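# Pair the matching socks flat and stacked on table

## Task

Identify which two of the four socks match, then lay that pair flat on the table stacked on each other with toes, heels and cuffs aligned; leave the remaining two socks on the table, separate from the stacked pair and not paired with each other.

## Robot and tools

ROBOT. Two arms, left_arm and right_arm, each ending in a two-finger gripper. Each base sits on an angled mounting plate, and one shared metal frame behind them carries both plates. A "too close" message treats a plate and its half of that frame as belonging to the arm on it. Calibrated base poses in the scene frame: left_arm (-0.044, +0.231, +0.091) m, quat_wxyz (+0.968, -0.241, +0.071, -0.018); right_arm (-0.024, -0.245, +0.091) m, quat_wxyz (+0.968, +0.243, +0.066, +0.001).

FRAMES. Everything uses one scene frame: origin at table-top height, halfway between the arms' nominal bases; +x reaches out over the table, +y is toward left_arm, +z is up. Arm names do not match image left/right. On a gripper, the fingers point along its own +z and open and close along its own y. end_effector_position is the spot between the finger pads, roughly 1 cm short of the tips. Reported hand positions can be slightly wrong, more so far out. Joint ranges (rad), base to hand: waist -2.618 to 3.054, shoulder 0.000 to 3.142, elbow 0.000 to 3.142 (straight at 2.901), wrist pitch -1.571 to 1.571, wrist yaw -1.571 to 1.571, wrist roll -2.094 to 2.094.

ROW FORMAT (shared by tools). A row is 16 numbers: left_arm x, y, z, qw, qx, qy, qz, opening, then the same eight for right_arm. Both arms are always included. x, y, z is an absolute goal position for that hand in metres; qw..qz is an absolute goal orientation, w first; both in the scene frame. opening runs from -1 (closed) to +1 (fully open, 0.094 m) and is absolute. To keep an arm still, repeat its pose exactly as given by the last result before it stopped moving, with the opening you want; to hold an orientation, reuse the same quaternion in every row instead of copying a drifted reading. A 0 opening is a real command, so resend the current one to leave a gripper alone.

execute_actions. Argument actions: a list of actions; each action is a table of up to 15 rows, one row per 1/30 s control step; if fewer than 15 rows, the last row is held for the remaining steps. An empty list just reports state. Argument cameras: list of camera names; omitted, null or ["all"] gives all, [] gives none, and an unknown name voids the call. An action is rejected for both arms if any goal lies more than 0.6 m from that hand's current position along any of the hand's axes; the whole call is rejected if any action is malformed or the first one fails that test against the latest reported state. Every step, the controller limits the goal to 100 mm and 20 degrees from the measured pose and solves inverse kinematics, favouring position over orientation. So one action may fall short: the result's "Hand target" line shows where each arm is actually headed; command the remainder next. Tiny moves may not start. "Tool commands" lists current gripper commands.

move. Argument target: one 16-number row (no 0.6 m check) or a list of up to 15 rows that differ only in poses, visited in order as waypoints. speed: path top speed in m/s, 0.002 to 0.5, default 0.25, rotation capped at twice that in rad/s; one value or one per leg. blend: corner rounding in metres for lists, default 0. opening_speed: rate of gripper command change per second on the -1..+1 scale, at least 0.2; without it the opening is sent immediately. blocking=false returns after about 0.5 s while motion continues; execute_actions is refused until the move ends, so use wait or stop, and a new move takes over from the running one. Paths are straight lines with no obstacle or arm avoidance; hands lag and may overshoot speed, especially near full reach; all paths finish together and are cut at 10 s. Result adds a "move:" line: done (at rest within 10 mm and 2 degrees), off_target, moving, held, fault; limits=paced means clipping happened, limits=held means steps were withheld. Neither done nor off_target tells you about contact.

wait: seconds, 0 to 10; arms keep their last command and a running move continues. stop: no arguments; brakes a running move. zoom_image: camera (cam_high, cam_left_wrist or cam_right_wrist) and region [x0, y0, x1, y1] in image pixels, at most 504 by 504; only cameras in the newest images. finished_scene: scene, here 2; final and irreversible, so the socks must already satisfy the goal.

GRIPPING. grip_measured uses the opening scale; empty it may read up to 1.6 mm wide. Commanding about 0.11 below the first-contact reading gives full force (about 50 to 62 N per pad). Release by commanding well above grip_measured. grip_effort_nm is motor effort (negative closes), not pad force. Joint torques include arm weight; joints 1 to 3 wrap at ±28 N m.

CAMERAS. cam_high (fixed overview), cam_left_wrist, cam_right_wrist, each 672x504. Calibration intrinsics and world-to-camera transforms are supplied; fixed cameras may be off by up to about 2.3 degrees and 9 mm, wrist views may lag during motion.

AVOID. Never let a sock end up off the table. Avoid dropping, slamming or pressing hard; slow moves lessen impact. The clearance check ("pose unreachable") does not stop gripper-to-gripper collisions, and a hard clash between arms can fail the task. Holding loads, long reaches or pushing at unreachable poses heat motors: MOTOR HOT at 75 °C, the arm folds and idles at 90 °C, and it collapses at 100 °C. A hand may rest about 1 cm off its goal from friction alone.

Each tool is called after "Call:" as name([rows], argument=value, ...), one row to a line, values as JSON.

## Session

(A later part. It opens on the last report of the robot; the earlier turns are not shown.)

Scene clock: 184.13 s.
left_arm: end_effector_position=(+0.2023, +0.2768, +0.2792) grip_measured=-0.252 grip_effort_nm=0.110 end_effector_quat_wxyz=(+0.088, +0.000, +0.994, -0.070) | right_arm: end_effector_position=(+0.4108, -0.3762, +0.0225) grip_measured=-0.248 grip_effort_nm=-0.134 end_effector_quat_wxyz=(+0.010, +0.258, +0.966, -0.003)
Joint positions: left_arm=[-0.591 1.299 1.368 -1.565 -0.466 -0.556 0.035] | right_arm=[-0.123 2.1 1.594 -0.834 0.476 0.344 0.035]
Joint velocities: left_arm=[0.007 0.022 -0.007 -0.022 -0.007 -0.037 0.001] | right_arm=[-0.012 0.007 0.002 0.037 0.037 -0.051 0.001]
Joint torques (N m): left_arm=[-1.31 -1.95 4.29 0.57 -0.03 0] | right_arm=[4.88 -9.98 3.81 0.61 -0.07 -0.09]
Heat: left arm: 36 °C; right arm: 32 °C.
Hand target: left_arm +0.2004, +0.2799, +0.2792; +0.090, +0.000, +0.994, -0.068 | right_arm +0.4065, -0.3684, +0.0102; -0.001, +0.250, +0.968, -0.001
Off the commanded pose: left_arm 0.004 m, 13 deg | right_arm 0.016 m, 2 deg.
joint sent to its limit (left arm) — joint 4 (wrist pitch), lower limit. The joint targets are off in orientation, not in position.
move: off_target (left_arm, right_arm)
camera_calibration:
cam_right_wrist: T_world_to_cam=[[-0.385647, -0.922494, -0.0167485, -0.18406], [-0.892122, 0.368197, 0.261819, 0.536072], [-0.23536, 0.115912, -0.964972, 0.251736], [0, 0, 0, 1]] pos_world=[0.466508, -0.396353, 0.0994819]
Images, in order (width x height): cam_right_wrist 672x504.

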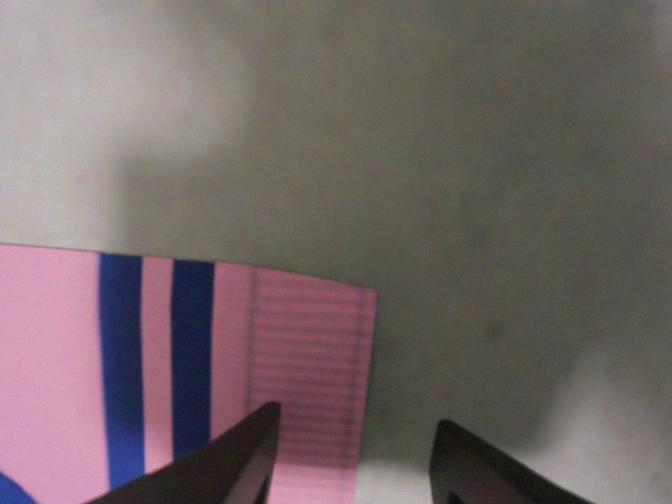

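Call:
move(target=[0.2,0.28,0.28,0,0,1,0,-0.25,0.406,-0.360,-0.002,0,0.250,0.968,0,-0.25], speed=0.04, cameras=[])

Call:
move(target=[0.2,0.28,0.28,0,0,1,0,-0.25,0.406,-0.360,-0.002,0,0.250,0.968,0,-1], opening_speed=0.7, cameras=["cam_right_wrist"])

Scene clock: 190.40 s.
left_arm: end_effector_position=(+0.2023, +0.2768, +0.2792) grip_measured=-0.252 grip_effort_nm=0.105 end_effector_quat_wxyz=(+0.088, +0.000, +0.994, -0.070) | right_arm: end_effector_position=(+0.4113, -0.3743, +0.0187) grip_measured=-0.248 grip_effort_nm=-0.125 end_effector_quat_wxyz=(+0.015, +0.261, +0.965, -0.003)
Joint positions: left_arm=[-0.591 1.299 1.368 -1.565 -0.466 -0.556 0.035] | right_arm=[-0.123 2.1 1.575 -0.804 0.476 0.343 0.035]
Joint velocities: left_arm=[-0.007 -0.012 0.002 0.095 -0.007 -0.022 0] | right_arm=[-0.017 -0.002 -0.027 0.037 -0.007 0.037 0]
Joint torques (N m): left_arm=[-1.4 -1.89 4.29 0.6 -0.08 -0.05] | right_arm=[5.18 -8.53 2.97 0.87 -0.07 -0.03]
Heat: left arm: 36 °C; right arm: 33 °C.
Hand target: left_arm +0.2005, +0.2798, +0.2792; +0.089, +0.000, +0.994, -0.067 | right_arm +0.4051, -0.3602, -0.0013; +0.000, +0.250, +0.968, +0.000
Off the commanded pose: left_arm 0.004 m, 13 deg | right_arm 0.026 m, 2 deg.
joint sent to its limit (left arm) — joint 4 (wrist pitch), lower limit. The joint targets are off in orientation, not in position.
move: off_target (left_arm, right_arm)
No camera images: "cameras" was empty.

Scene clock: 191.70 s.
left_arm: end_effector_position=(+0.2023, +0.2768, +0.2792) grip_measured=-0.252 grip_effort_nm=0.095 end_effector_quat_wxyz=(+0.088, +0.000, +0.994, -0.070) | right_arm: end_effector_position=(+0.4167, -0.3693, +0.0191) grip_measured=-0.986 grip_effort_nm=-0.794 end_effector_quat_wxyz=(+0.023, +0.263, +0.964, +0.012)
Joint positions: left_arm=[-0.591 1.299 1.368 -1.565 -0.466 -0.556 0.035] | right_arm=[-0.12 2.1 1.573 -0.784 0.449 0.343 0.001]
Joint velocities: left_arm=[0.007 0.022 -0.002 0.007 -0.022 -0.022 -0.001] | right_arm=[-0.007 -0.012 0.022 -0.007 0.007 0.11 0.001]
Joint torques (N m): left_arm=[-1.26 -1.91 4.31 0.53 -0.03 0] | right_arm=[5.01 -8.51 3.19 0.65 0.2 -0.04]
Heat: left arm: 36 °C; right arm: 33 °C.
Hand target: left_arm +0.2005, +0.2798, +0.2792; +0.089, +0.000, +0.994, -0.067 | right_arm +0.4054, -0.3602, -0.0012; +0.000, +0.250, +0.968, +0.000
Off the commanded pose: left_arm 0.004 m, 13 deg | right_arm 0.025 m, 3 deg.
joint sent to its limit (left arm) — joint 4 (wrist pitch), lower limit. The joint targets are off in orientation, not in position.
move: off_target (left_arm, right_arm)
camera_calibration:
cam_right_wrist: T_world_to_cam=[[-0.393872, -0.917785, -0.0503465, -0.169663], [-0.89651, 0.371501, 0.241366, 0.543139], [-0.202818, 0.140203, -0.969127, 0.244518], [0, 0, 0, 1]] pos_world=[0.469697, -0.391773, 0.0973316]
Images, in order (width x height): cam_right_wrist 672x504.

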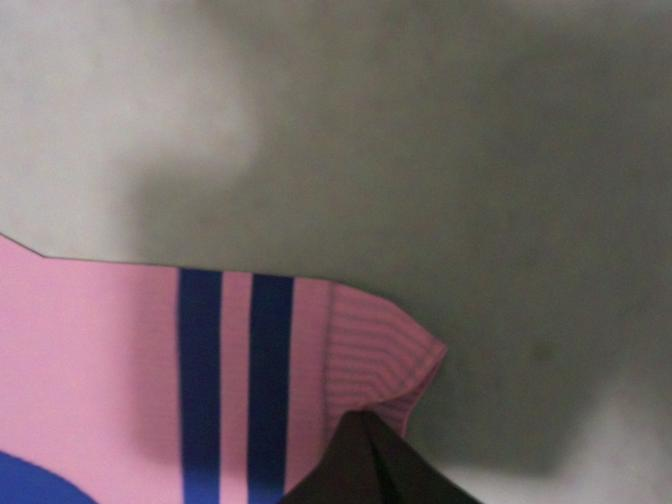

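Call:
move([
  [0.2,0.28,0.28,0,0,1,0,-0.25,0.38,-0.385,0.025,0,0.259,0.966,0,-1],
  [0.2,0.28,0.28,0,0,1,0,-0.25,0.27,-0.39,0.025,0,0.36,0.933,0,-1],
  [0.2,0.28,0.28,0,0,1,0,-0.25,0.16,-0.35,0.025,0,0.438,0.899,0,-1],
], speed=0.08, blend=0.02)

Scene clock: 199.57 s.
left_arm: end_effector_position=(+0.2023, +0.2768, +0.2792) grip_measured=-0.252 grip_effort_nm=0.110 end_effector_quat_wxyz=(+0.088, +0.000, +0.994, -0.070) | right_arm: end_effector_position=(+0.1589, -0.3532, +0.0227) grip_measured=-0.986 grip_effort_nm=-0.774 end_effector_quat_wxyz=(-0.010, +0.435, +0.901, -0.005)
Joint positions: left_arm=[-0.591 1.299 1.368 -1.565 -0.466 -0.556 0.035] | right_arm=[-0.23 1.266 0.477 -0.547 0.449 0.625 0.001]
Joint velocities: left_arm=[-0.012 -0.027 0.002 0.095 -0.051 -0.022 0.001] | right_arm=[0.002 0.007 0.007 -0.007 -0.022 -0.11 0]
Joint torques (N m): left_arm=[-1.46 -1.84 4.29 0.58 -0.02 -0.01] | right_arm=[2.32 -5.61 3 0.51 -0.01 0.03]
Heat: left arm: 35 °C; right arm: 34 °C.
Hand target: left_arm +0.2005, +0.2798, +0.2792; +0.089, +0.000, +0.994, -0.067 | right_arm +0.1605, -0.3515, +0.0240; +0.000, +0.438, +0.899, -0.001
Off the commanded pose: left_arm 0.004 m, 13 deg | right_arm 0.004 m, 1 deg.
joint sent to its limit (left arm) — joint 4 (wrist pitch), lower limit. The joint targets are off in orientation, not in position.
move: off_target (left_arm)
camera_calibration:
cam_left_wrist: T_world_to_cam=[[0.105158, -0.981397, 0.160631, 0.206996], [-0.99139, -0.0907834, 0.0943647, 0.242702], [-0.0780265, -0.169171, -0.982493, 0.423524], [0, 0, 0, 1]] pos_world=[0.251891, 0.296827, 0.359957]
cam_right_wrist: T_world_to_cam=[[-0.698119, -0.715964, -0.005088, -0.137583], [-0.684461, 0.665282, 0.298182, 0.373921], [-0.210102, 0.211649, -0.954496, 0.219528], [0, 0, 0, 1]] pos_world=[0.206008, -0.39373, 0.0973419]

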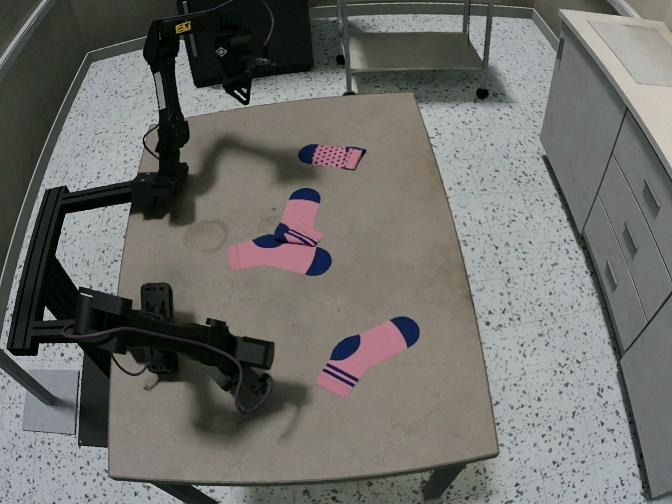

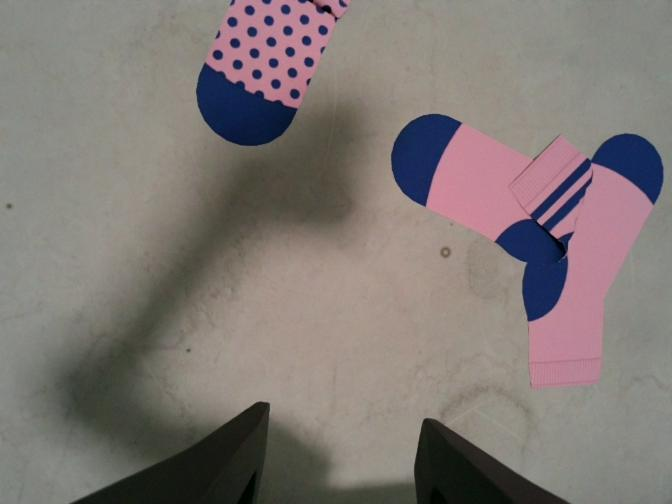

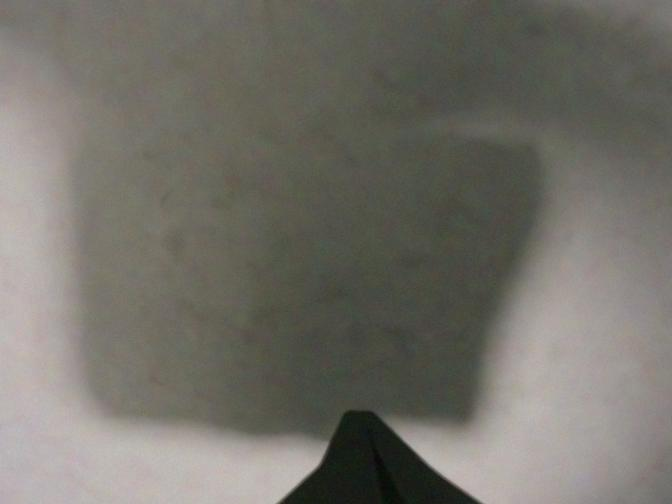

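Call:
move([
  [0.2,0.28,0.28,0,0,1,0,-0.25,0.25,-0.36,0.12,0,0.39,0.921,0,-0.2],
  [0.2,0.28,0.28,0,0,1,0,-0.25,0.32,-0.37,0.13,0,0.39,0.921,0,-0.2],
], cameras=["cam_right_wrist"])

Scene clock: 204.80 s.
left_arm: end_effector_position=(+0.2023, +0.2768, +0.2792) grip_measured=-0.252 grip_effort_nm=0.105 end_effector_quat_wxyz=(+0.088, +0.000, +0.994, -0.070) | right_arm: end_effector_position=(+0.3163, -0.3673, +0.1302) grip_measured=-0.202 grip_effort_nm=0.095 end_effector_quat_wxyz=(+0.004, +0.391, +0.921, +0.008)
Joint positions: left_arm=[-0.591 1.299 1.368 -1.565 -0.466 -0.556 0.035] | right_arm=[0.005 1.649 1.326 -1.089 0.477 0.767 0.037]
Joint velocities: left_arm=[0.002 0.007 -0.002 -0.022 -0.051 0.007 0] | right_arm=[-0.002 -0.002 0.007 -0.022 -0.037 0.081 0]
Joint torques (N m): left_arm=[-1.36 -1.87 4.33 0.59 -0.06 0] | right_arm=[3.7 -6.54 7.16 0.2 0.1 0.09]
Heat: left arm: 35 °C; right arm: 33 °C.
Hand target: left_arm +0.2005, +0.2798, +0.2792; +0.089, +0.000, +0.994, -0.067 | right_arm +0.3191, -0.3684, +0.1311; +0.002, +0.390, +0.921, +0.003
Off the commanded pose: left_arm 0.004 m, 13 deg | right_arm 0.005 m, 1 deg.
joint sent to its limit (left arm) — joint 4 (wrist pitch), lower limit. The joint targets are off in orientation, not in position.
move: off_target (left_arm)
camera_calibration:
cam_right_wrist: T_world_to_cam=[[-0.625135, -0.779538, -0.039068, -0.0793061], [-0.756019, 0.592314, 0.278566, 0.457424], [-0.194012, 0.203677, -0.959622, 0.350865], [0, 0, 0, 1]] pos_world=[0.364317, -0.404224, 0.206177]
Images, in order (width x height): cam_right_wrist 672x504.

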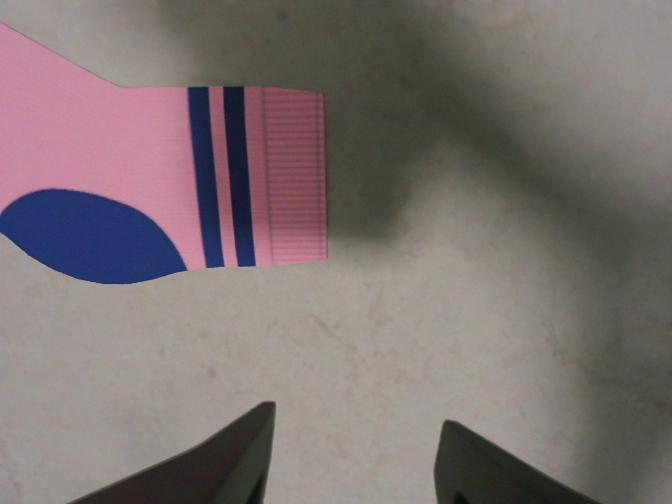

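Call:
move([
  [0.2,0.28,0.28,0,0,1,0,-0.25,0.361,-0.363,0.05,0,0.342,0.940,0,-0.2],
  [0.2,0.28,0.28,0,0,1,0,-0.25,0.361,-0.363,0.006,0,0.342,0.940,0,-0.2],
], speed=[0.15,0.05], cameras=["cam_right_wrist"])

Scene clock: 212.60 s.
left_arm: end_effector_position=(+0.2023, +0.2768, +0.2792) grip_measured=-0.252 grip_effort_nm=0.110 end_effector_quat_wxyz=(+0.088, +0.000, +0.994, -0.070) | right_arm: end_effector_position=(+0.3650, -0.3702, +0.0183) grip_measured=-0.202 grip_effort_nm=0.095 end_effector_quat_wxyz=(+0.008, +0.348, +0.938, -0.003)
Joint positions: left_arm=[-0.591 1.299 1.368 -1.565 -0.466 -0.556 0.035] | right_arm=[-0.132 1.958 1.331 -0.715 0.474 0.523 0.037]
Joint velocities: left_arm=[-0.007 0.002 -0.002 0.066 0.022 0.051 -0.001] | right_arm=[-0.002 -0.022 0.022 0.022 -0.051 -0.007 0.001]
Joint torques (N m): left_arm=[-1.39 -1.94 4.27 0.59 -0.06 0.01] | right_arm=[4.11 -8.43 3.37 0.75 -0.06 -0.1]
Heat: left arm: 35 °C; right arm: 32 °C.
Hand target: left_arm +0.2005, +0.2798, +0.2792; +0.089, +0.000, +0.994, -0.067 | right_arm +0.3615, -0.3635, +0.0060; -0.001, +0.342, +0.940, -0.001
Off the commanded pose: left_arm 0.004 m, 13 deg | right_arm 0.015 m, 1 deg.
joint sent to its limit (left arm) — joint 4 (wrist pitch), lower limit. The joint targets are off in orientation, not in position.
move: off_target (left_arm, right_arm)
camera_calibration:
cam_right_wrist: T_world_to_cam=[[-0.550687, -0.834503, -0.0186552, -0.103366], [-0.807203, 0.526716, 0.266445, 0.52176], [-0.212523, 0.161786, -0.96367, 0.244811], [0, 0, 0, 1]] pos_world=[0.416272, -0.400685, 0.0949684]
Images, in order (width x height): cam_right_wrist 672x504.

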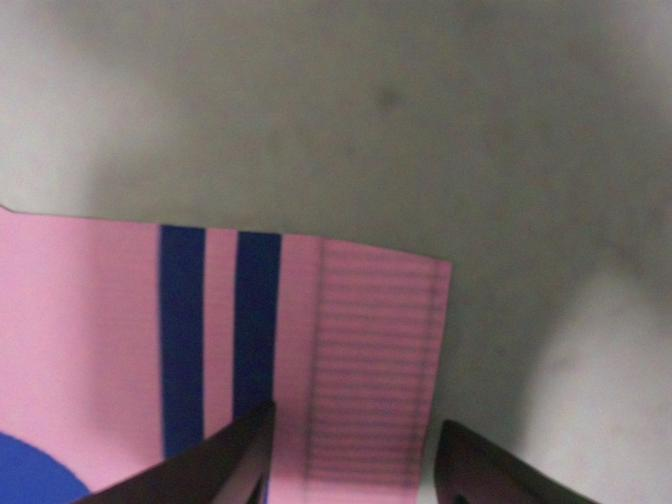

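Call:
move(target=[0.2,0.28,0.28,0,0,1,0,-0.25,0.361,-0.363,0.006,0,0.342,0.940,0,-1], opening_speed=0.7, cameras=[])

Call:
move([
  [0.2,0.28,0.28,0,0,1,0,-0.25,0.37,-0.33,0.14,0,0.4,0.917,0,-1],
  [0.2,0.28,0.28,0,0,1,0,-0.25,0.375,-0.28,0.29,0,0.574,0.819,0,-1],
], speed=0.15, blend=0.03)

Scene clock: 219.40 s.
left_arm: end_effector_position=(+0.2023, +0.2768, +0.2792) grip_measured=-0.252 grip_effort_nm=0.110 end_effector_quat_wxyz=(+0.088, +0.000, +0.994, -0.070) | right_arm: end_effector_position=(+0.3698, -0.3685, +0.0183) grip_measured=-0.986 grip_effort_nm=-0.779 end_effector_quat_wxyz=(+0.015, +0.351, +0.936, +0.006)
Joint positions: left_arm=[-0.591 1.299 1.368 -1.565 -0.466 -0.556 0.035] | right_arm=[-0.132 1.958 1.331 -0.696 0.459 0.522 0.001]
Joint velocities: left_arm=[-0.002 0.027 -0.002 0.037 0.007 0.051 0] | right_arm=[-0.007 -0.017 0.012 0.066 0.007 -0.037 0]
Joint torques (N m): left_arm=[-1.29 -1.89 4.23 0.57 -0.06 -0.01] | right_arm=[4.11 -8.8 3.03 0.59 0.07 -0.07]
Heat: left arm: 35 °C; right arm: 32 °C.
Hand target: left_arm +0.2005, +0.2798, +0.2792; +0.089, +0.000, +0.994, -0.067 | right_arm +0.3609, -0.3630, +0.0063; +0.000, +0.342, +0.940, +0.000
Off the commanded pose: left_arm 0.004 m, 13 deg | right_arm 0.016 m, 2 deg.
joint sent to its limit (left arm) — joint 4 (wrist pitch), lower limit. The joint targets are off in orientation, not in position.
move: off_target (left_arm, right_arm)
No camera images: "cameras" was empty.

Scene clock: 222.43 s.
left_arm: end_effector_position=(+0.2023, +0.2768, +0.2792) grip_measured=-0.252 grip_effort_nm=0.105 end_effector_quat_wxyz=(+0.088, +0.000, +0.994, -0.070) | right_arm: end_effector_position=(+0.3745, -0.2720, +0.2752) grip_measured=-0.986 grip_effort_nm=-0.774 end_effector_quat_wxyz=(+0.047, +0.569, +0.817, +0.073)
Joint positions: left_arm=[-0.591 1.299 1.368 -1.565 -0.466 -0.556 0.035] | right_arm=[0.425 1.898 1.984 -1.546 0.504 1.572 0.001]
Joint velocities: left_arm=[0.012 -0.012 0.002 0.007 -0.007 -0.081 0] | right_arm=[0.002 0.017 -0.002 -0.066 -0.066 -0.022 0]
Joint torques (N m): left_arm=[-1.32 -1.89 4.33 0.61 -0.06 -0.02] | right_arm=[5.56 -10.19 7.09 0.47 0.13 0.08]
Heat: left arm: 35 °C; right arm: 33 °C.
Hand target: left_arm +0.2005, +0.2798, +0.2792; +0.089, +0.000, +0.994, -0.067 | right_arm +0.3726, -0.2782, +0.2901; +0.060, +0.573, +0.813, +0.083
Off the commanded pose: left_arm 0.004 m, 13 deg | right_arm 0.017 m, 10 deg.
joint sent to its limit (left arm) — joint 4 (wrist pitch), lower limit. The joint targets are off in orientation, not in position.
joint sent to its limit (right arm) — joint 4 (wrist pitch), lower limit. The joint targets are off in orientation, not in position.
move: off_target (left_arm, right_arm)
camera_calibration:
cam_left_wrist: T_world_to_cam=[[0.105158, -0.981397, 0.160631, 0.206996], [-0.99139, -0.0907834, 0.0943647, 0.242702], [-0.0780265, -0.169171, -0.982493, 0.423524], [0, 0, 0, 1]] pos_world=[0.251891, 0.296827, 0.359957]
cam_right_wrist: T_world_to_cam=[[-0.869267, -0.454991, -0.193285, 0.259162], [-0.492603, 0.830036, 0.261503, 0.375261], [0.0414518, 0.322528, -0.945652, 0.422236], [0, 0, 0, 1]] pos_world=[0.392633, -0.329746, 0.351249]

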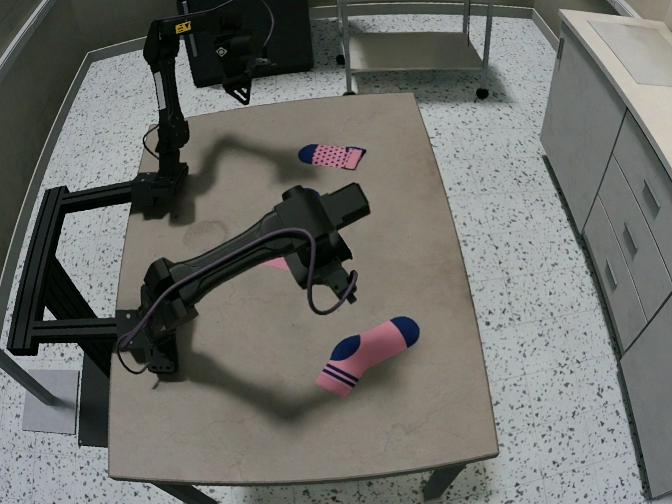

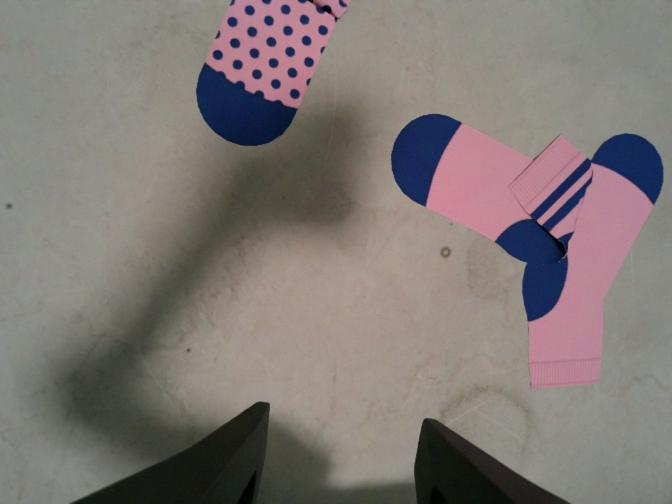

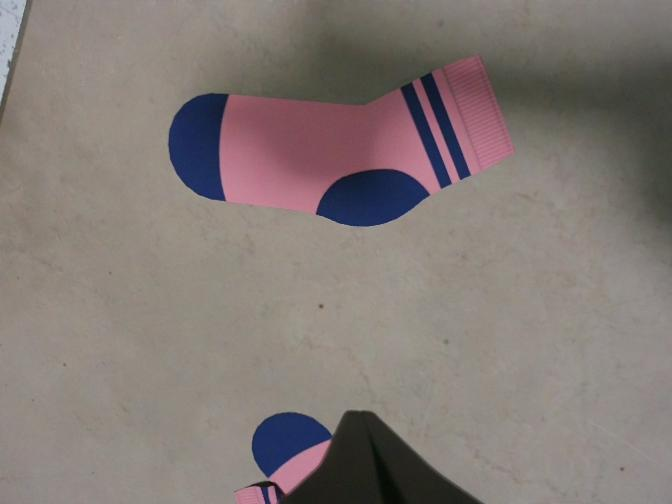

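Call:
move([
  [0.2,0.28,0.28,0,0,1,0,-0.25,0.36,-0.35,0.12,0,0.342,0.940,0,0.05],
  [0.2,0.28,0.28,0,0,1,0,-0.25,0.364,-0.361,0.05,0,0.342,0.940,0,0.05],
  [0.2,0.28,0.28,0,0,1,0,-0.25,0.364,-0.361,0.005,0,0.342,0.940,0,0.05],
], speed=[0.2,0.15,0.05], cameras=["cam_right_wrist"])

Call:
move(target=[0.2,0.28,0.28,0,0,1,0,-0.25,0.364,-0.361,0.005,0,0.342,0.940,0,-0.93], opening_speed=0.6, cameras=["cam_right_wrist"])

Scene clock: 231.40 s.
left_arm: end_effector_position=(+0.2023, +0.2768, +0.2792) grip_measured=-0.252 grip_effort_nm=0.100 end_effector_quat_wxyz=(+0.088, +0.000, +0.994, -0.070) | right_arm: end_effector_position=(+0.3687, -0.3691, +0.0183) grip_measured=+0.048 grip_effort_nm=0.090 end_effector_quat_wxyz=(+0.006, +0.344, +0.939, -0.007)
Joint positions: left_arm=[-0.591 1.299 1.368 -1.565 -0.466 -0.556 0.035] | right_arm=[-0.124 1.976 1.355 -0.73 0.484 0.527 0.049]
Joint velocities: left_arm=[0.002 0.007 -0.007 -0.022 -0.037 -0.022 -0.001] | right_arm=[-0.007 -0.012 0.002 0.051 -0.007 -0.037 -0.001]
Joint torques (N m): left_arm=[-1.46 -1.92 4.34 0.61 -0.07 -0.02] | right_arm=[4.01 -8.34 3.29 0.82 -0.04 -0.05]
Heat: left arm: 35 °C; right arm: 33 °C.
Hand target: left_arm +0.2005, +0.2798, +0.2792; +0.089, +0.000, +0.994, -0.067 | right_arm +0.3655, -0.3629, +0.0044; -0.001, +0.340, +0.940, -0.007
Off the commanded pose: left_arm 0.004 m, 13 deg | right_arm 0.016 m, 1 deg.
joint sent to its limit (left arm) — joint 4 (wrist pitch), lower limit. The joint targets are off in orientation, not in position.
move: off_target (left_arm, right_arm)
camera_calibration:
cam_right_wrist: T_world_to_cam=[[-0.545049, -0.838354, -0.00920182, -0.104029], [-0.809344, 0.52326, 0.266761, 0.52364], [-0.218825, 0.152845, -0.963719, 0.244507], [0, 0, 0, 1]] pos_world=[0.420608, -0.398585, 0.0949925]
Images, in order (width x height): cam_right_wrist 672x504.

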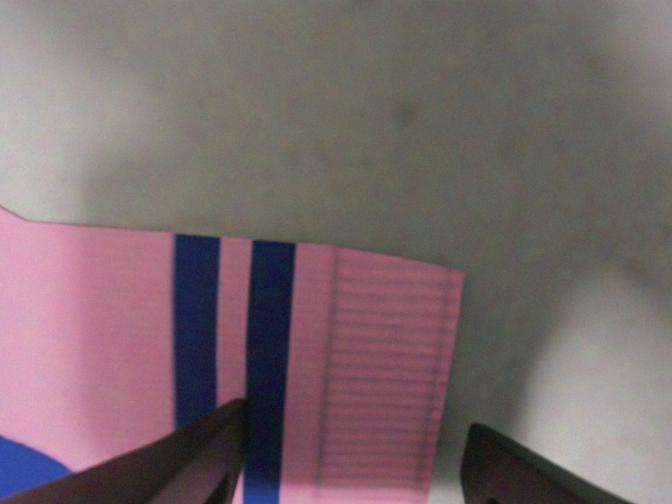

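Scene clock: 233.23 s.
left_arm: end_effector_position=(+0.2023, +0.2768, +0.2792) grip_measured=-0.252 grip_effort_nm=0.110 end_effector_quat_wxyz=(+0.088, +0.000, +0.994, -0.070) | right_arm: end_effector_position=(+0.3771, -0.3618, +0.0176) grip_measured=-0.926 grip_effort_nm=-0.256 end_effector_quat_wxyz=(+0.017, +0.351, +0.936, +0.017)
Joint positions: left_arm=[-0.591 1.299 1.368 -1.565 -0.466 -0.556 0.035] | right_arm=[-0.124 1.976 1.349 -0.69 0.439 0.527 0.003]
Joint velocities: left_arm=[0.002 0.007 -0.017 -0.066 0.007 0.007 0] | right_arm=[-0.002 -0.017 -0.007 -0.022 -0.007 -0.037 0]
Joint torques (N m): left_arm=[-1.28 -1.94 4.25 0.59 -0.05 0] | right_arm=[3.96 -9.28 2.78 0.51 0.27 -0.06]
Heat: left arm: 35 °C; right arm: 33 °C.
Hand target: left_arm +0.2005, +0.2798, +0.2792; +0.089, +0.000, +0.994, -0.067 | right_arm +0.3641, -0.3610, +0.0054; +0.000, +0.342, +0.940, +0.000
Off the commanded pose: left_arm 0.004 m, 13 deg | right_arm 0.018 m, 3 deg.
joint sent to its limit (left arm) — joint 4 (wrist pitch), lower limit. The joint targets are off in orientation, not in position.
move: off_target (left_arm, right_arm)
camera_calibration:
cam_right_wrist: T_world_to_cam=[[-0.55477, -0.82966, -0.0624055, -0.0856655], [-0.812294, 0.523872, 0.25639, 0.528372], [-0.180024, 0.192929, -0.964557, 0.244382], [0, 0, 0, 1]] pos_world=[0.425663, -0.395021, 0.0949047]
Images, in order (width x height): cam_right_wrist 672x504.

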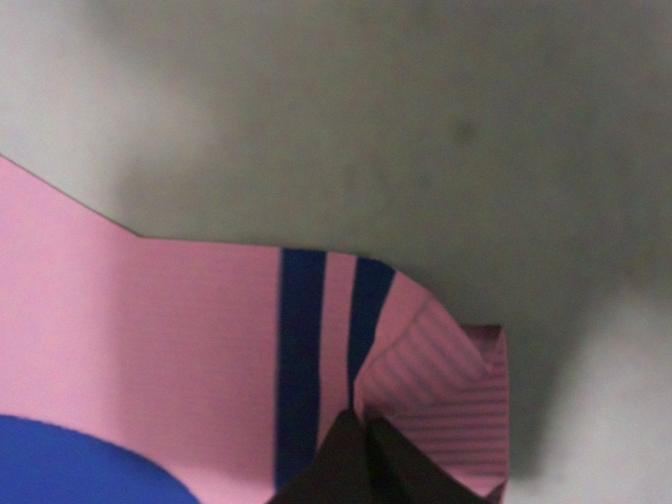

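Call:
move(target=[0.2,0.28,0.28,0,0,1,0,-0.25,0.37,-0.355,0.07,0,0.342,0.940,0,-0.98], speed=0.06)

Scene clock: 238.20 s.
left_arm: end_effector_position=(+0.2023, +0.2768, +0.2792) grip_measured=-0.252 grip_effort_nm=0.095 end_effector_quat_wxyz=(+0.088, +0.000, +0.994, -0.070) | right_arm: end_effector_position=(+0.3599, -0.3497, +0.0507) grip_measured=-0.976 grip_effort_nm=-1.053 end_effector_quat_wxyz=(-0.022, +0.336, +0.942, -0.001)
Joint positions: left_arm=[-0.591 1.299 1.368 -1.565 -0.466 -0.556 0.035] | right_arm=[-0.051 1.95 1.414 -0.911 0.472 0.618 0.001]
Joint velocities: left_arm=[-0.002 0.012 0.027 -0.066 0.037 0.007 0] | right_arm=[-0.002 -0.012 -0.017 0.007 -0.007 -0.007 0]
Joint torques (N m): left_arm=[-1.43 -1.88 4.21 0.59 -0.05 -0.01] | right_arm=[5.94 -13.41 6.75 0.11 0.11 0.11]
Heat: left arm: 35 °C; right arm: 34 °C.
Hand target: left_arm +0.2005, +0.2798, +0.2792; +0.089, +0.000, +0.994, -0.067 | right_arm +0.3693, -0.3545, +0.0697; +0.001, +0.342, +0.940, +0.001
Off the commanded pose: left_arm 0.004 m, 13 deg | right_arm 0.022 m, 3 deg.
joint sent to its limit (left arm) — joint 4 (wrist pitch), lower limit. The joint targets are off in orientation, not in position.
move: off_target (left_arm, right_arm)
camera_calibration:
cam_left_wrist: T_world_to_cam=[[0.105158, -0.981397, 0.160631, 0.206996], [-0.99139, -0.0907834, 0.0943647, 0.242702], [-0.0780265, -0.169171, -0.982493, 0.423524], [0, 0, 0, 1]] pos_world=[0.251891, 0.296827, 0.359957]
cam_right_wrist: T_world_to_cam=[[-0.531268, -0.847161, -0.00847855, -0.100405], [-0.803355, 0.500568, 0.322573, 0.484812], [-0.269027, 0.178184, -0.946507, 0.296858], [0, 0, 0, 1]] pos_world=[0.415997, -0.380636, 0.12374]

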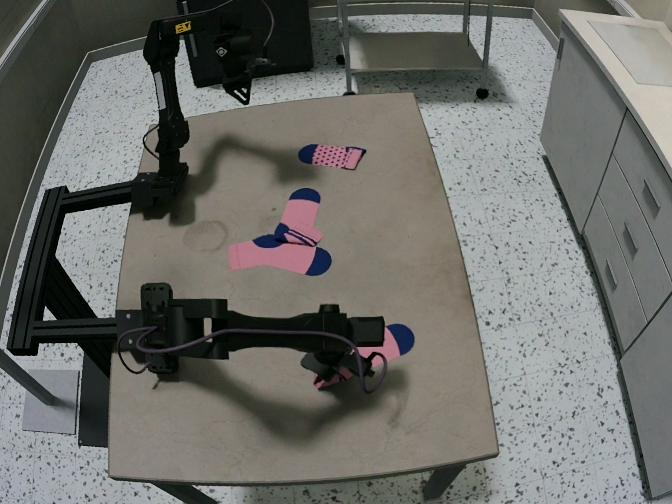

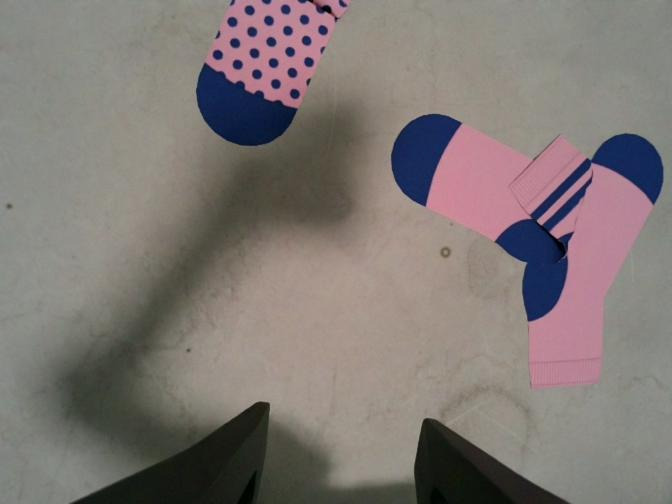

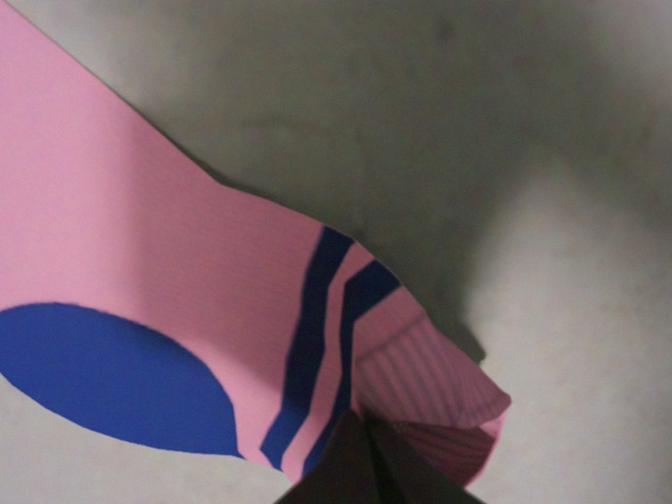

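Call:
move([
  [0.2,0.28,0.28,0,0,1,0,-0.25,0.37,-0.33,0.14,0,0.4,0.917,0,-1],
  [0.2,0.28,0.28,0,0,1,0,-0.25,0.37,-0.29,0.28,0,0.574,0.819,0,-1],
], speed=0.12, blend=0.03)

Scene clock: 244.30 s.
left_arm: end_effector_position=(+0.2023, +0.2768, +0.2792) grip_measured=-0.252 grip_effort_nm=0.110 end_effector_quat_wxyz=(+0.088, +0.000, +0.994, -0.070) | right_arm: end_effector_position=(+0.3693, -0.2837, +0.2654) grip_measured=-0.976 grip_effort_nm=-1.048 end_effector_quat_wxyz=(+0.038, +0.571, +0.818, +0.059)
Joint positions: left_arm=[-0.591 1.299 1.368 -1.565 -0.466 -0.556 0.035] | right_arm=[0.391 1.881 1.949 -1.547 0.501 1.554 0.001]
Joint velocities: left_arm=[-0.007 0.002 0.002 -0.081 0.066 0.037 -0.001] | right_arm=[0.007 -0.012 -0.007 -0.007 -0.037 -0.037 0]
Joint torques (N m): left_arm=[-1.35 -2.07 4.18 0.6 -0.09 -0.05] | right_arm=[5.68 -10.13 7.06 0.43 0.13 0.09]
Heat: left arm: 35 °C; right arm: 35 °C.
Hand target: left_arm +0.2005, +0.2798, +0.2792; +0.089, +0.000, +0.994, -0.067 | right_arm +0.3678, -0.2888, +0.2801; +0.051, +0.574, +0.814, +0.069
Off the commanded pose: left_arm 0.004 m, 13 deg | right_arm 0.016 m, 8 deg.
joint sent to its limit (left arm) — joint 4 (wrist pitch), lower limit. The joint targets are off in orientation, not in position.
joint sent to its limit (right arm) — joint 4 (wrist pitch), lower limit. The joint targets are off in orientation, not in position.
move: off_target (left_arm, right_arm)
camera_calibration:
cam_left_wrist: T_world_to_cam=[[0.105158, -0.981397, 0.160631, 0.206996], [-0.99139, -0.0907834, 0.0943647, 0.242702], [-0.0780265, -0.169171, -0.982493, 0.423524], [0, 0, 0, 1]] pos_world=[0.251891, 0.296827, 0.359957]
cam_right_wrist: T_world_to_cam=[[-0.875955, -0.454892, -0.160548, 0.24126], [-0.482231, 0.834338, 0.267084, 0.38086], [0.0124567, 0.311375, -0.950206, 0.425661], [0, 0, 0, 1]] pos_world=[0.389693, -0.340558, 0.341477]

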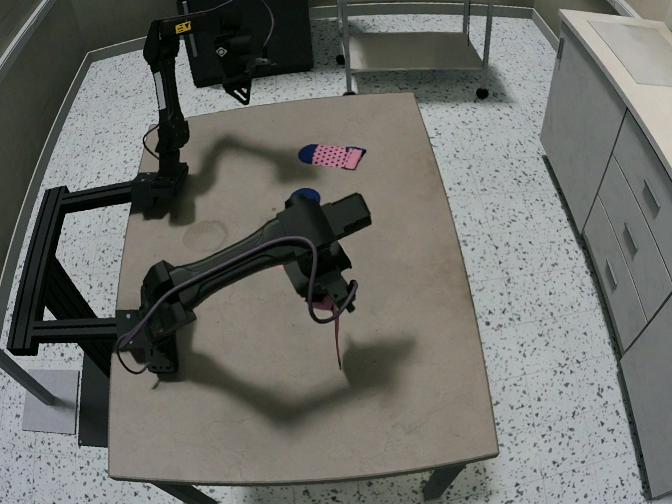

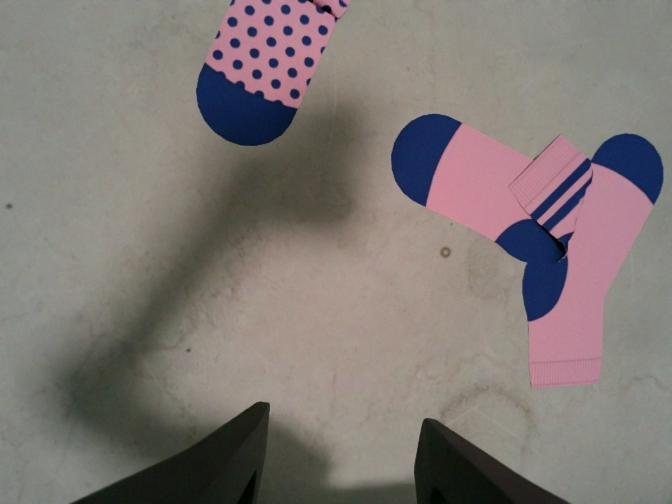

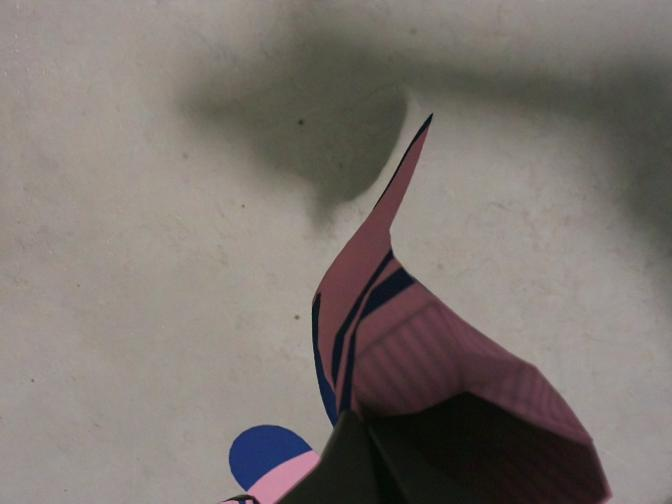

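Call:
move([
  [0.2,0.28,0.28,0,0,1,0,-0.25,0.372,-0.287,0.22,0,0.574,0.819,0,-1],
  [0.2,0.28,0.28,0,0,1,0,-0.25,0.27,-0.322,0.125,0,0.574,0.819,0,-1],
  [0.2,0.28,0.28,0,0,1,0,-0.25,0.165,-0.360,0.02,0,0.574,0.819,0,-1],
], speed=0.1, blend=0.01)

Scene clock: 253.43 s.
left_arm: end_effector_position=(+0.2023, +0.2768, +0.2792) grip_measured=-0.252 grip_effort_nm=0.105 end_effector_quat_wxyz=(+0.088, +0.000, +0.994, -0.070) | right_arm: end_effector_position=(+0.1661, -0.3627, +0.0181) grip_measured=-0.977 grip_effort_nm=-1.053 end_effector_quat_wxyz=(-0.009, +0.570, +0.821, -0.013)
Joint positions: left_arm=[-0.591 1.299 1.368 -1.565 -0.466 -0.556 0.035] | right_arm=[-0.265 1.31 0.507 -0.519 0.453 0.902 0.001]
Joint velocities: left_arm=[-0.007 0.002 -0.007 0.007 0.007 -0.066 -0.001] | right_arm=[-0.002 -0.012 -0.012 -0.007 -0.051 -0.066 0]
Joint torques (N m): left_arm=[-1.26 -1.88 4.22 0.59 -0.07 0] | right_arm=[1.21 -6.09 2.81 0.55 -0.04 -0.1]
Heat: left arm: 35 °C; right arm: 34 °C.
Hand target: left_arm +0.2005, +0.2798, +0.2792; +0.089, +0.000, +0.994, -0.067 | right_arm +0.1667, -0.3632, +0.0184; +0.000, +0.572, +0.820, -0.008
Off the commanded pose: left_arm 0.004 m, 13 deg | right_arm 0.004 m, 2 deg.
joint sent to its limit (left arm) — joint 4 (wrist pitch), lower limit. The joint targets are off in orientation, not in position.
move: off_target (left_arm)
camera_calibration:
cam_left_wrist: T_world_to_cam=[[0.105158, -0.981397, 0.160631, 0.206996], [-0.99139, -0.0907834, 0.0943647, 0.242702], [-0.0780265, -0.169171, -0.982493, 0.423524], [0, 0, 0, 1]] pos_world=[0.251891, 0.296827, 0.359957]
cam_right_wrist: T_world_to_cam=[[-0.885265, -0.464991, 0.00945472, -0.017542], [-0.443292, 0.849756, 0.28532, 0.413678], [-0.140706, 0.248393, -0.958386, 0.220604], [0, 0, 0, 1]] pos_world=[0.198891, -0.414479, 0.0935591]

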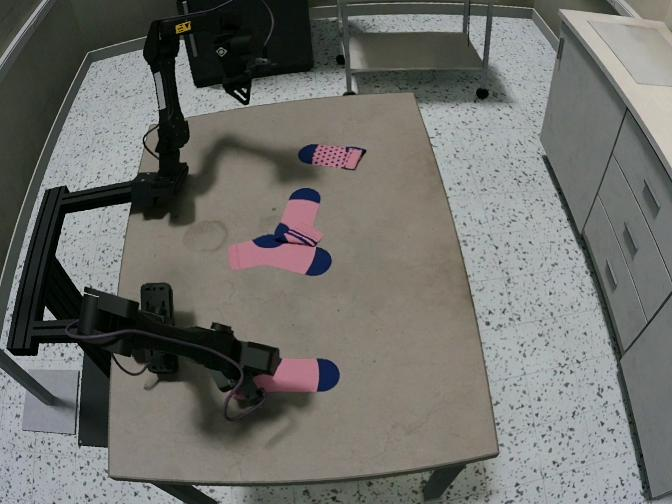

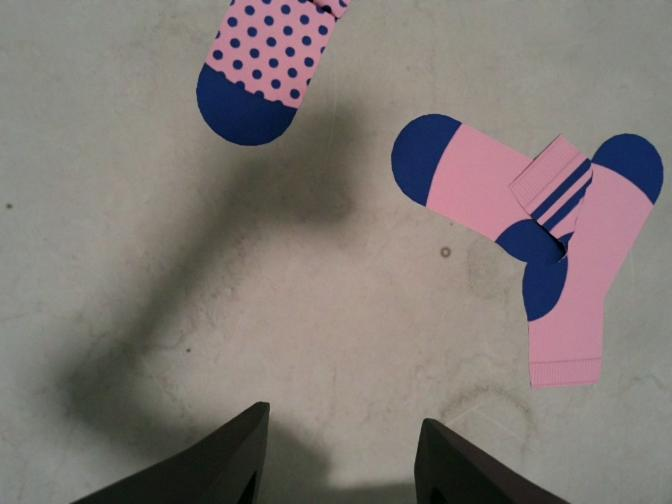

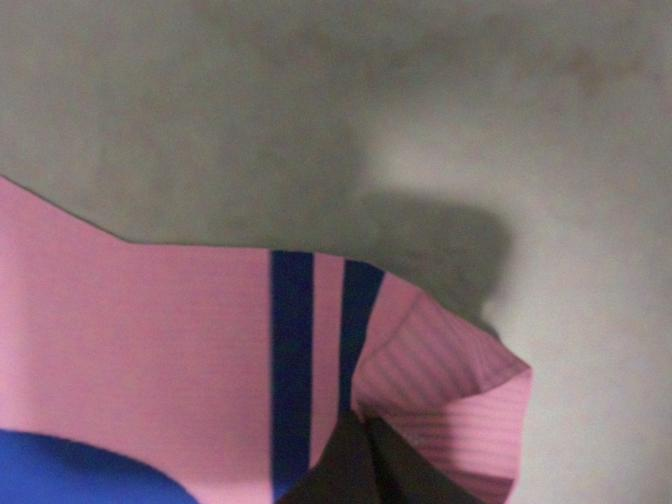

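Call:
move(target=[0.2,0.28,0.28,0,0,1,0,-0.25,0.167,-0.3626,0.021,0,0.574,0.819,0,-0.3], opening_speed=0.5, cameras=[])

Call:
move([
  [0.2,0.28,0.28,0,0,1,0,-0.25,0.167,-0.3626,0.10,0,0.574,0.819,0,-0.3],
  [0.2,0.28,0.28,0,0,1,0,-0.25,0.18,-0.3,0.27,0,0.1,1,0,-0.3],
], speed=[0.1,0.2])

Scene clock: 257.73 s.
left_arm: end_effector_position=(+0.2023, +0.2768, +0.2792) grip_measured=-0.252 grip_effort_nm=0.110 end_effector_quat_wxyz=(+0.088, +0.000, +0.994, -0.070) | right_arm: end_effector_position=(+0.1688, -0.3629, +0.0204) grip_measured=-0.302 grip_effort_nm=0.095 end_effector_quat_wxyz=(-0.004, +0.574, +0.819, -0.003)
Joint positions: left_arm=[-0.591 1.299 1.368 -1.565 -0.466 -0.556 0.035] | right_arm=[-0.27 1.292 0.507 -0.518 0.436 0.899 0.033]
Joint velocities: left_arm=[-0.012 -0.012 -0.002 -0.022 0.007 0.007 0.001] | right_arm=[0.007 0.002 0.012 -0.037 -0.007 0.007 -0.001]
Joint torques (N m): left_arm=[-1.39 -2.02 4.26 0.59 -0.09 -0.01] | right_arm=[1.17 -6.12 3 0.43 -0.05 -0.07]
Heat: left arm: 35 °C; right arm: 34 °C.
Hand target: left_arm +0.2005, +0.2798, +0.2792; +0.089, +0.000, +0.994, -0.067 | right_arm +0.1668, -0.3627, +0.0210; +0.000, +0.574, +0.819, +0.000
Off the commanded pose: left_arm 0.004 m, 13 deg | right_arm 0.002 m, 1 deg.
joint sent to its limit (left arm) — joint 4 (wrist pitch), lower limit. The joint targets are off in orientation, not in position.
move: off_target (left_arm)
No camera images: "cameras" was empty.

Scene clock: 262.20 s.
left_arm: end_effector_position=(+0.2023, +0.2768, +0.2792) grip_measured=-0.252 grip_effort_nm=0.105 end_effector_quat_wxyz=(+0.088, +0.000, +0.994, -0.070) | right_arm: end_effector_position=(+0.1802, -0.2949, +0.2626) grip_measured=-0.302 grip_effort_nm=0.100 end_effector_quat_wxyz=(+0.078, +0.108, +0.986, +0.097)
Joint positions: left_arm=[-0.591 1.299 1.368 -1.565 -0.466 -0.556 0.035] | right_arm=[0.648 1.144 1.192 -1.549 0.434 0.798 0.033]
Joint velocities: left_arm=[-0.017 -0.002 -0.002 0.037 0.022 -0.066 0] | right_arm=[0.002 0.007 -0.007 0.007 0.022 -0.081 0.001]
Joint torques (N m): left_arm=[-1.24 -2.06 4.21 0.61 -0.08 0] | right_arm=[2.21 -0.92 7.17 0.66 -0.09 -0.08]
Heat: left arm: 35 °C; right arm: 33 °C.
Hand target: left_arm +0.2005, +0.2798, +0.2792; +0.089, +0.000, +0.994, -0.067 | right_arm +0.1794, -0.2964, +0.2704; +0.084, +0.102, +0.986, +0.105
Off the commanded pose: left_arm 0.004 m, 13 deg | right_arm 0.009 m, 14 deg.
joint sent to its limit (left arm) — joint 4 (wrist pitch), lower limit. The joint targets are off in orientation, not in position.
joint sent to its limit (right arm) — joint 4 (wrist pitch), lower limit. The joint targets are off in position and orientation.
move: off_target (left_arm, right_arm)
camera_calibration:
cam_left_wrist: T_world_to_cam=[[0.105158, -0.981397, 0.160631, 0.206996], [-0.99139, -0.0907834, 0.0943647, 0.242702], [-0.0780265, -0.169171, -0.982493, 0.423524], [0, 0, 0, 1]] pos_world=[0.251891, 0.296827, 0.359957]
cam_right_wrist: T_world_to_cam=[[-0.0710157, -0.975316, -0.209085, -0.215662], [-0.991709, 0.0465299, 0.119787, 0.197902], [-0.107101, 0.215858, -0.970533, 0.427582], [0, 0, 0, 1]] pos_world=[0.22674, -0.311844, 0.346185]

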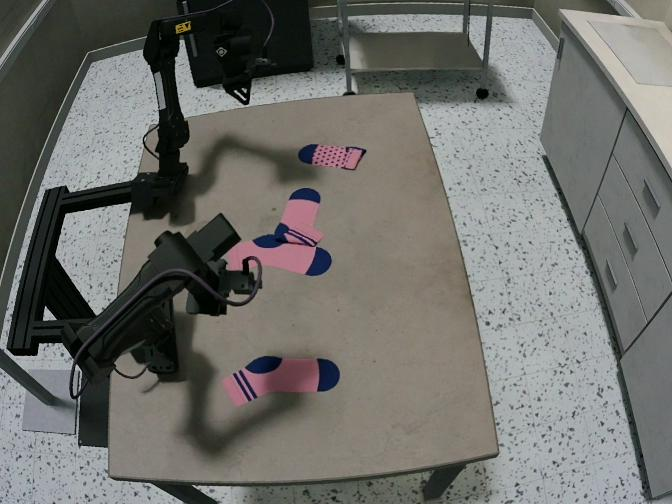

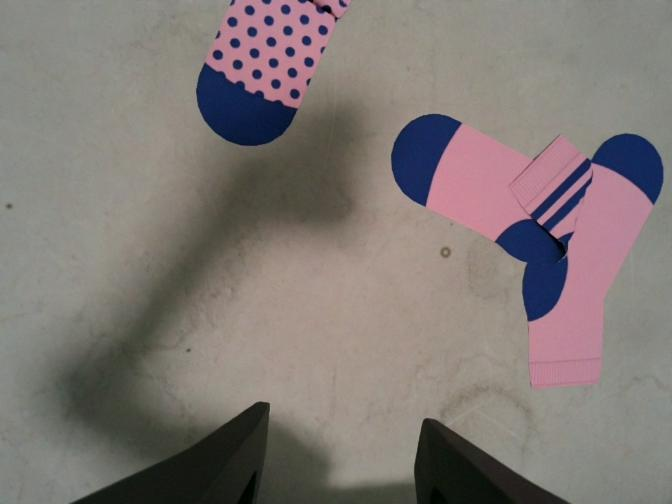

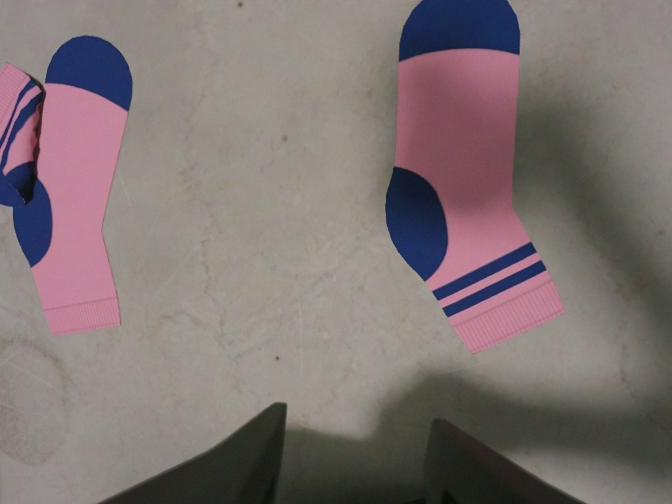

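Call:
move([
  [0.30,0.10,0.14,0,0.334,0.943,0,-0.2,0.12,-0.42,0.22,0,0.0,1,0,-0.3],
  [0.318,0.037,0.12,0,0.334,0.943,0,-0.2,0.12,-0.42,0.22,0,0.0,1,0,-0.3],
])

Scene clock: 275.90 s.
left_arm: end_effector_position=(+0.3122, +0.0471, +0.1116) grip_measured=-0.202 grip_effort_nm=0.110 end_effector_quat_wxyz=(-0.009, +0.329, +0.944, +0.002) | right_arm: end_effector_position=(+0.1241, -0.4250, +0.2235) grip_measured=-0.302 grip_effort_nm=0.095 end_effector_quat_wxyz=(+0.034, +0.009, +0.999, +0.000)
Joint positions: left_arm=[-0.646 2.375 1.752 -1.172 -0.466 -0.071 0.037] | right_arm=[-0.109 0.866 1.124 -1.553 0.459 -0.169 0.033]
Joint velocities: left_arm=[0.007 -0.007 -0.007 -0.022 -0.066 -0.037 0] | right_arm=[0.007 -0.002 0.037 -0.066 -0.051 -0.037 0]
Joint torques (N m): left_arm=[-5.76 -7.99 7.31 0.13 -0.01 -0.07] | right_arm=[-0.13 -0.77 4.15 0.35 0.08 -0.05]
Heat: left arm: 35 °C; right arm: 33 °C.
Hand target: left_arm +0.3129, +0.0393, +0.1181; -0.001, +0.332, +0.943, +0.001 | right_arm +0.1185, -0.4234, +0.2187; +0.015, -0.002, +1.000, -0.001
Off the commanded pose: left_arm 0.014 m, 1 deg | right_arm 0.007 m, 4 deg.
joint sent to its limit (right arm) — joint 4 (wrist pitch), lower limit. The joint targets are off in position, not in orientation.
move: off_target (left_arm, right_arm)
camera_calibration:
cam_left_wrist: T_world_to_cam=[[-0.522967, -0.852351, 0.00157536, 0.204781], [-0.820364, 0.503841, 0.270457, 0.245562], [-0.231318, 0.140148, -0.962731, 0.259705], [0, 0, 0, 1]] pos_world=[0.368618, 0.0144244, 0.18329]
cam_right_wrist: T_world_to_cam=[[0.109047, -0.993951, -0.0130817, -0.428857], [-0.969943, -0.109274, 0.217418, 0.0622983], [-0.217532, -0.0110202, -0.975991, 0.330214], [0, 0, 0, 1]] pos_world=[0.179023, -0.415816, 0.303131]

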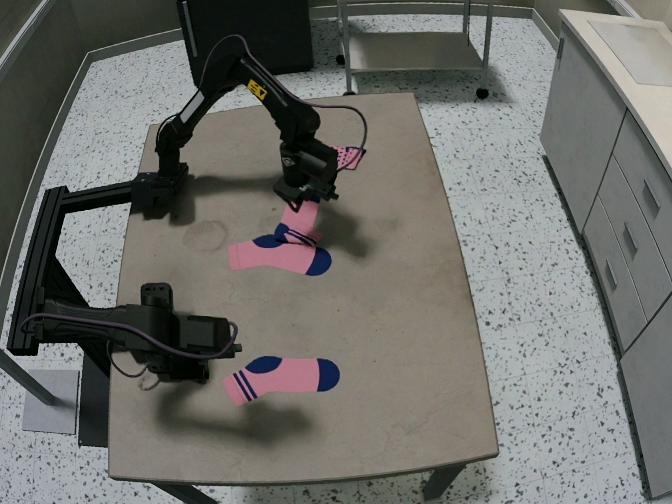

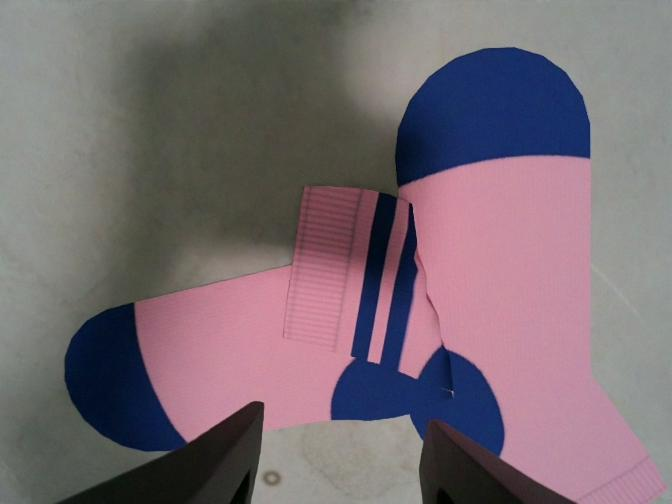

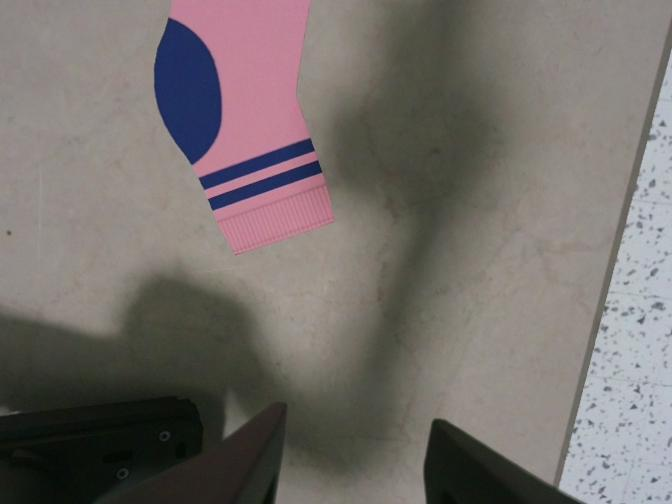

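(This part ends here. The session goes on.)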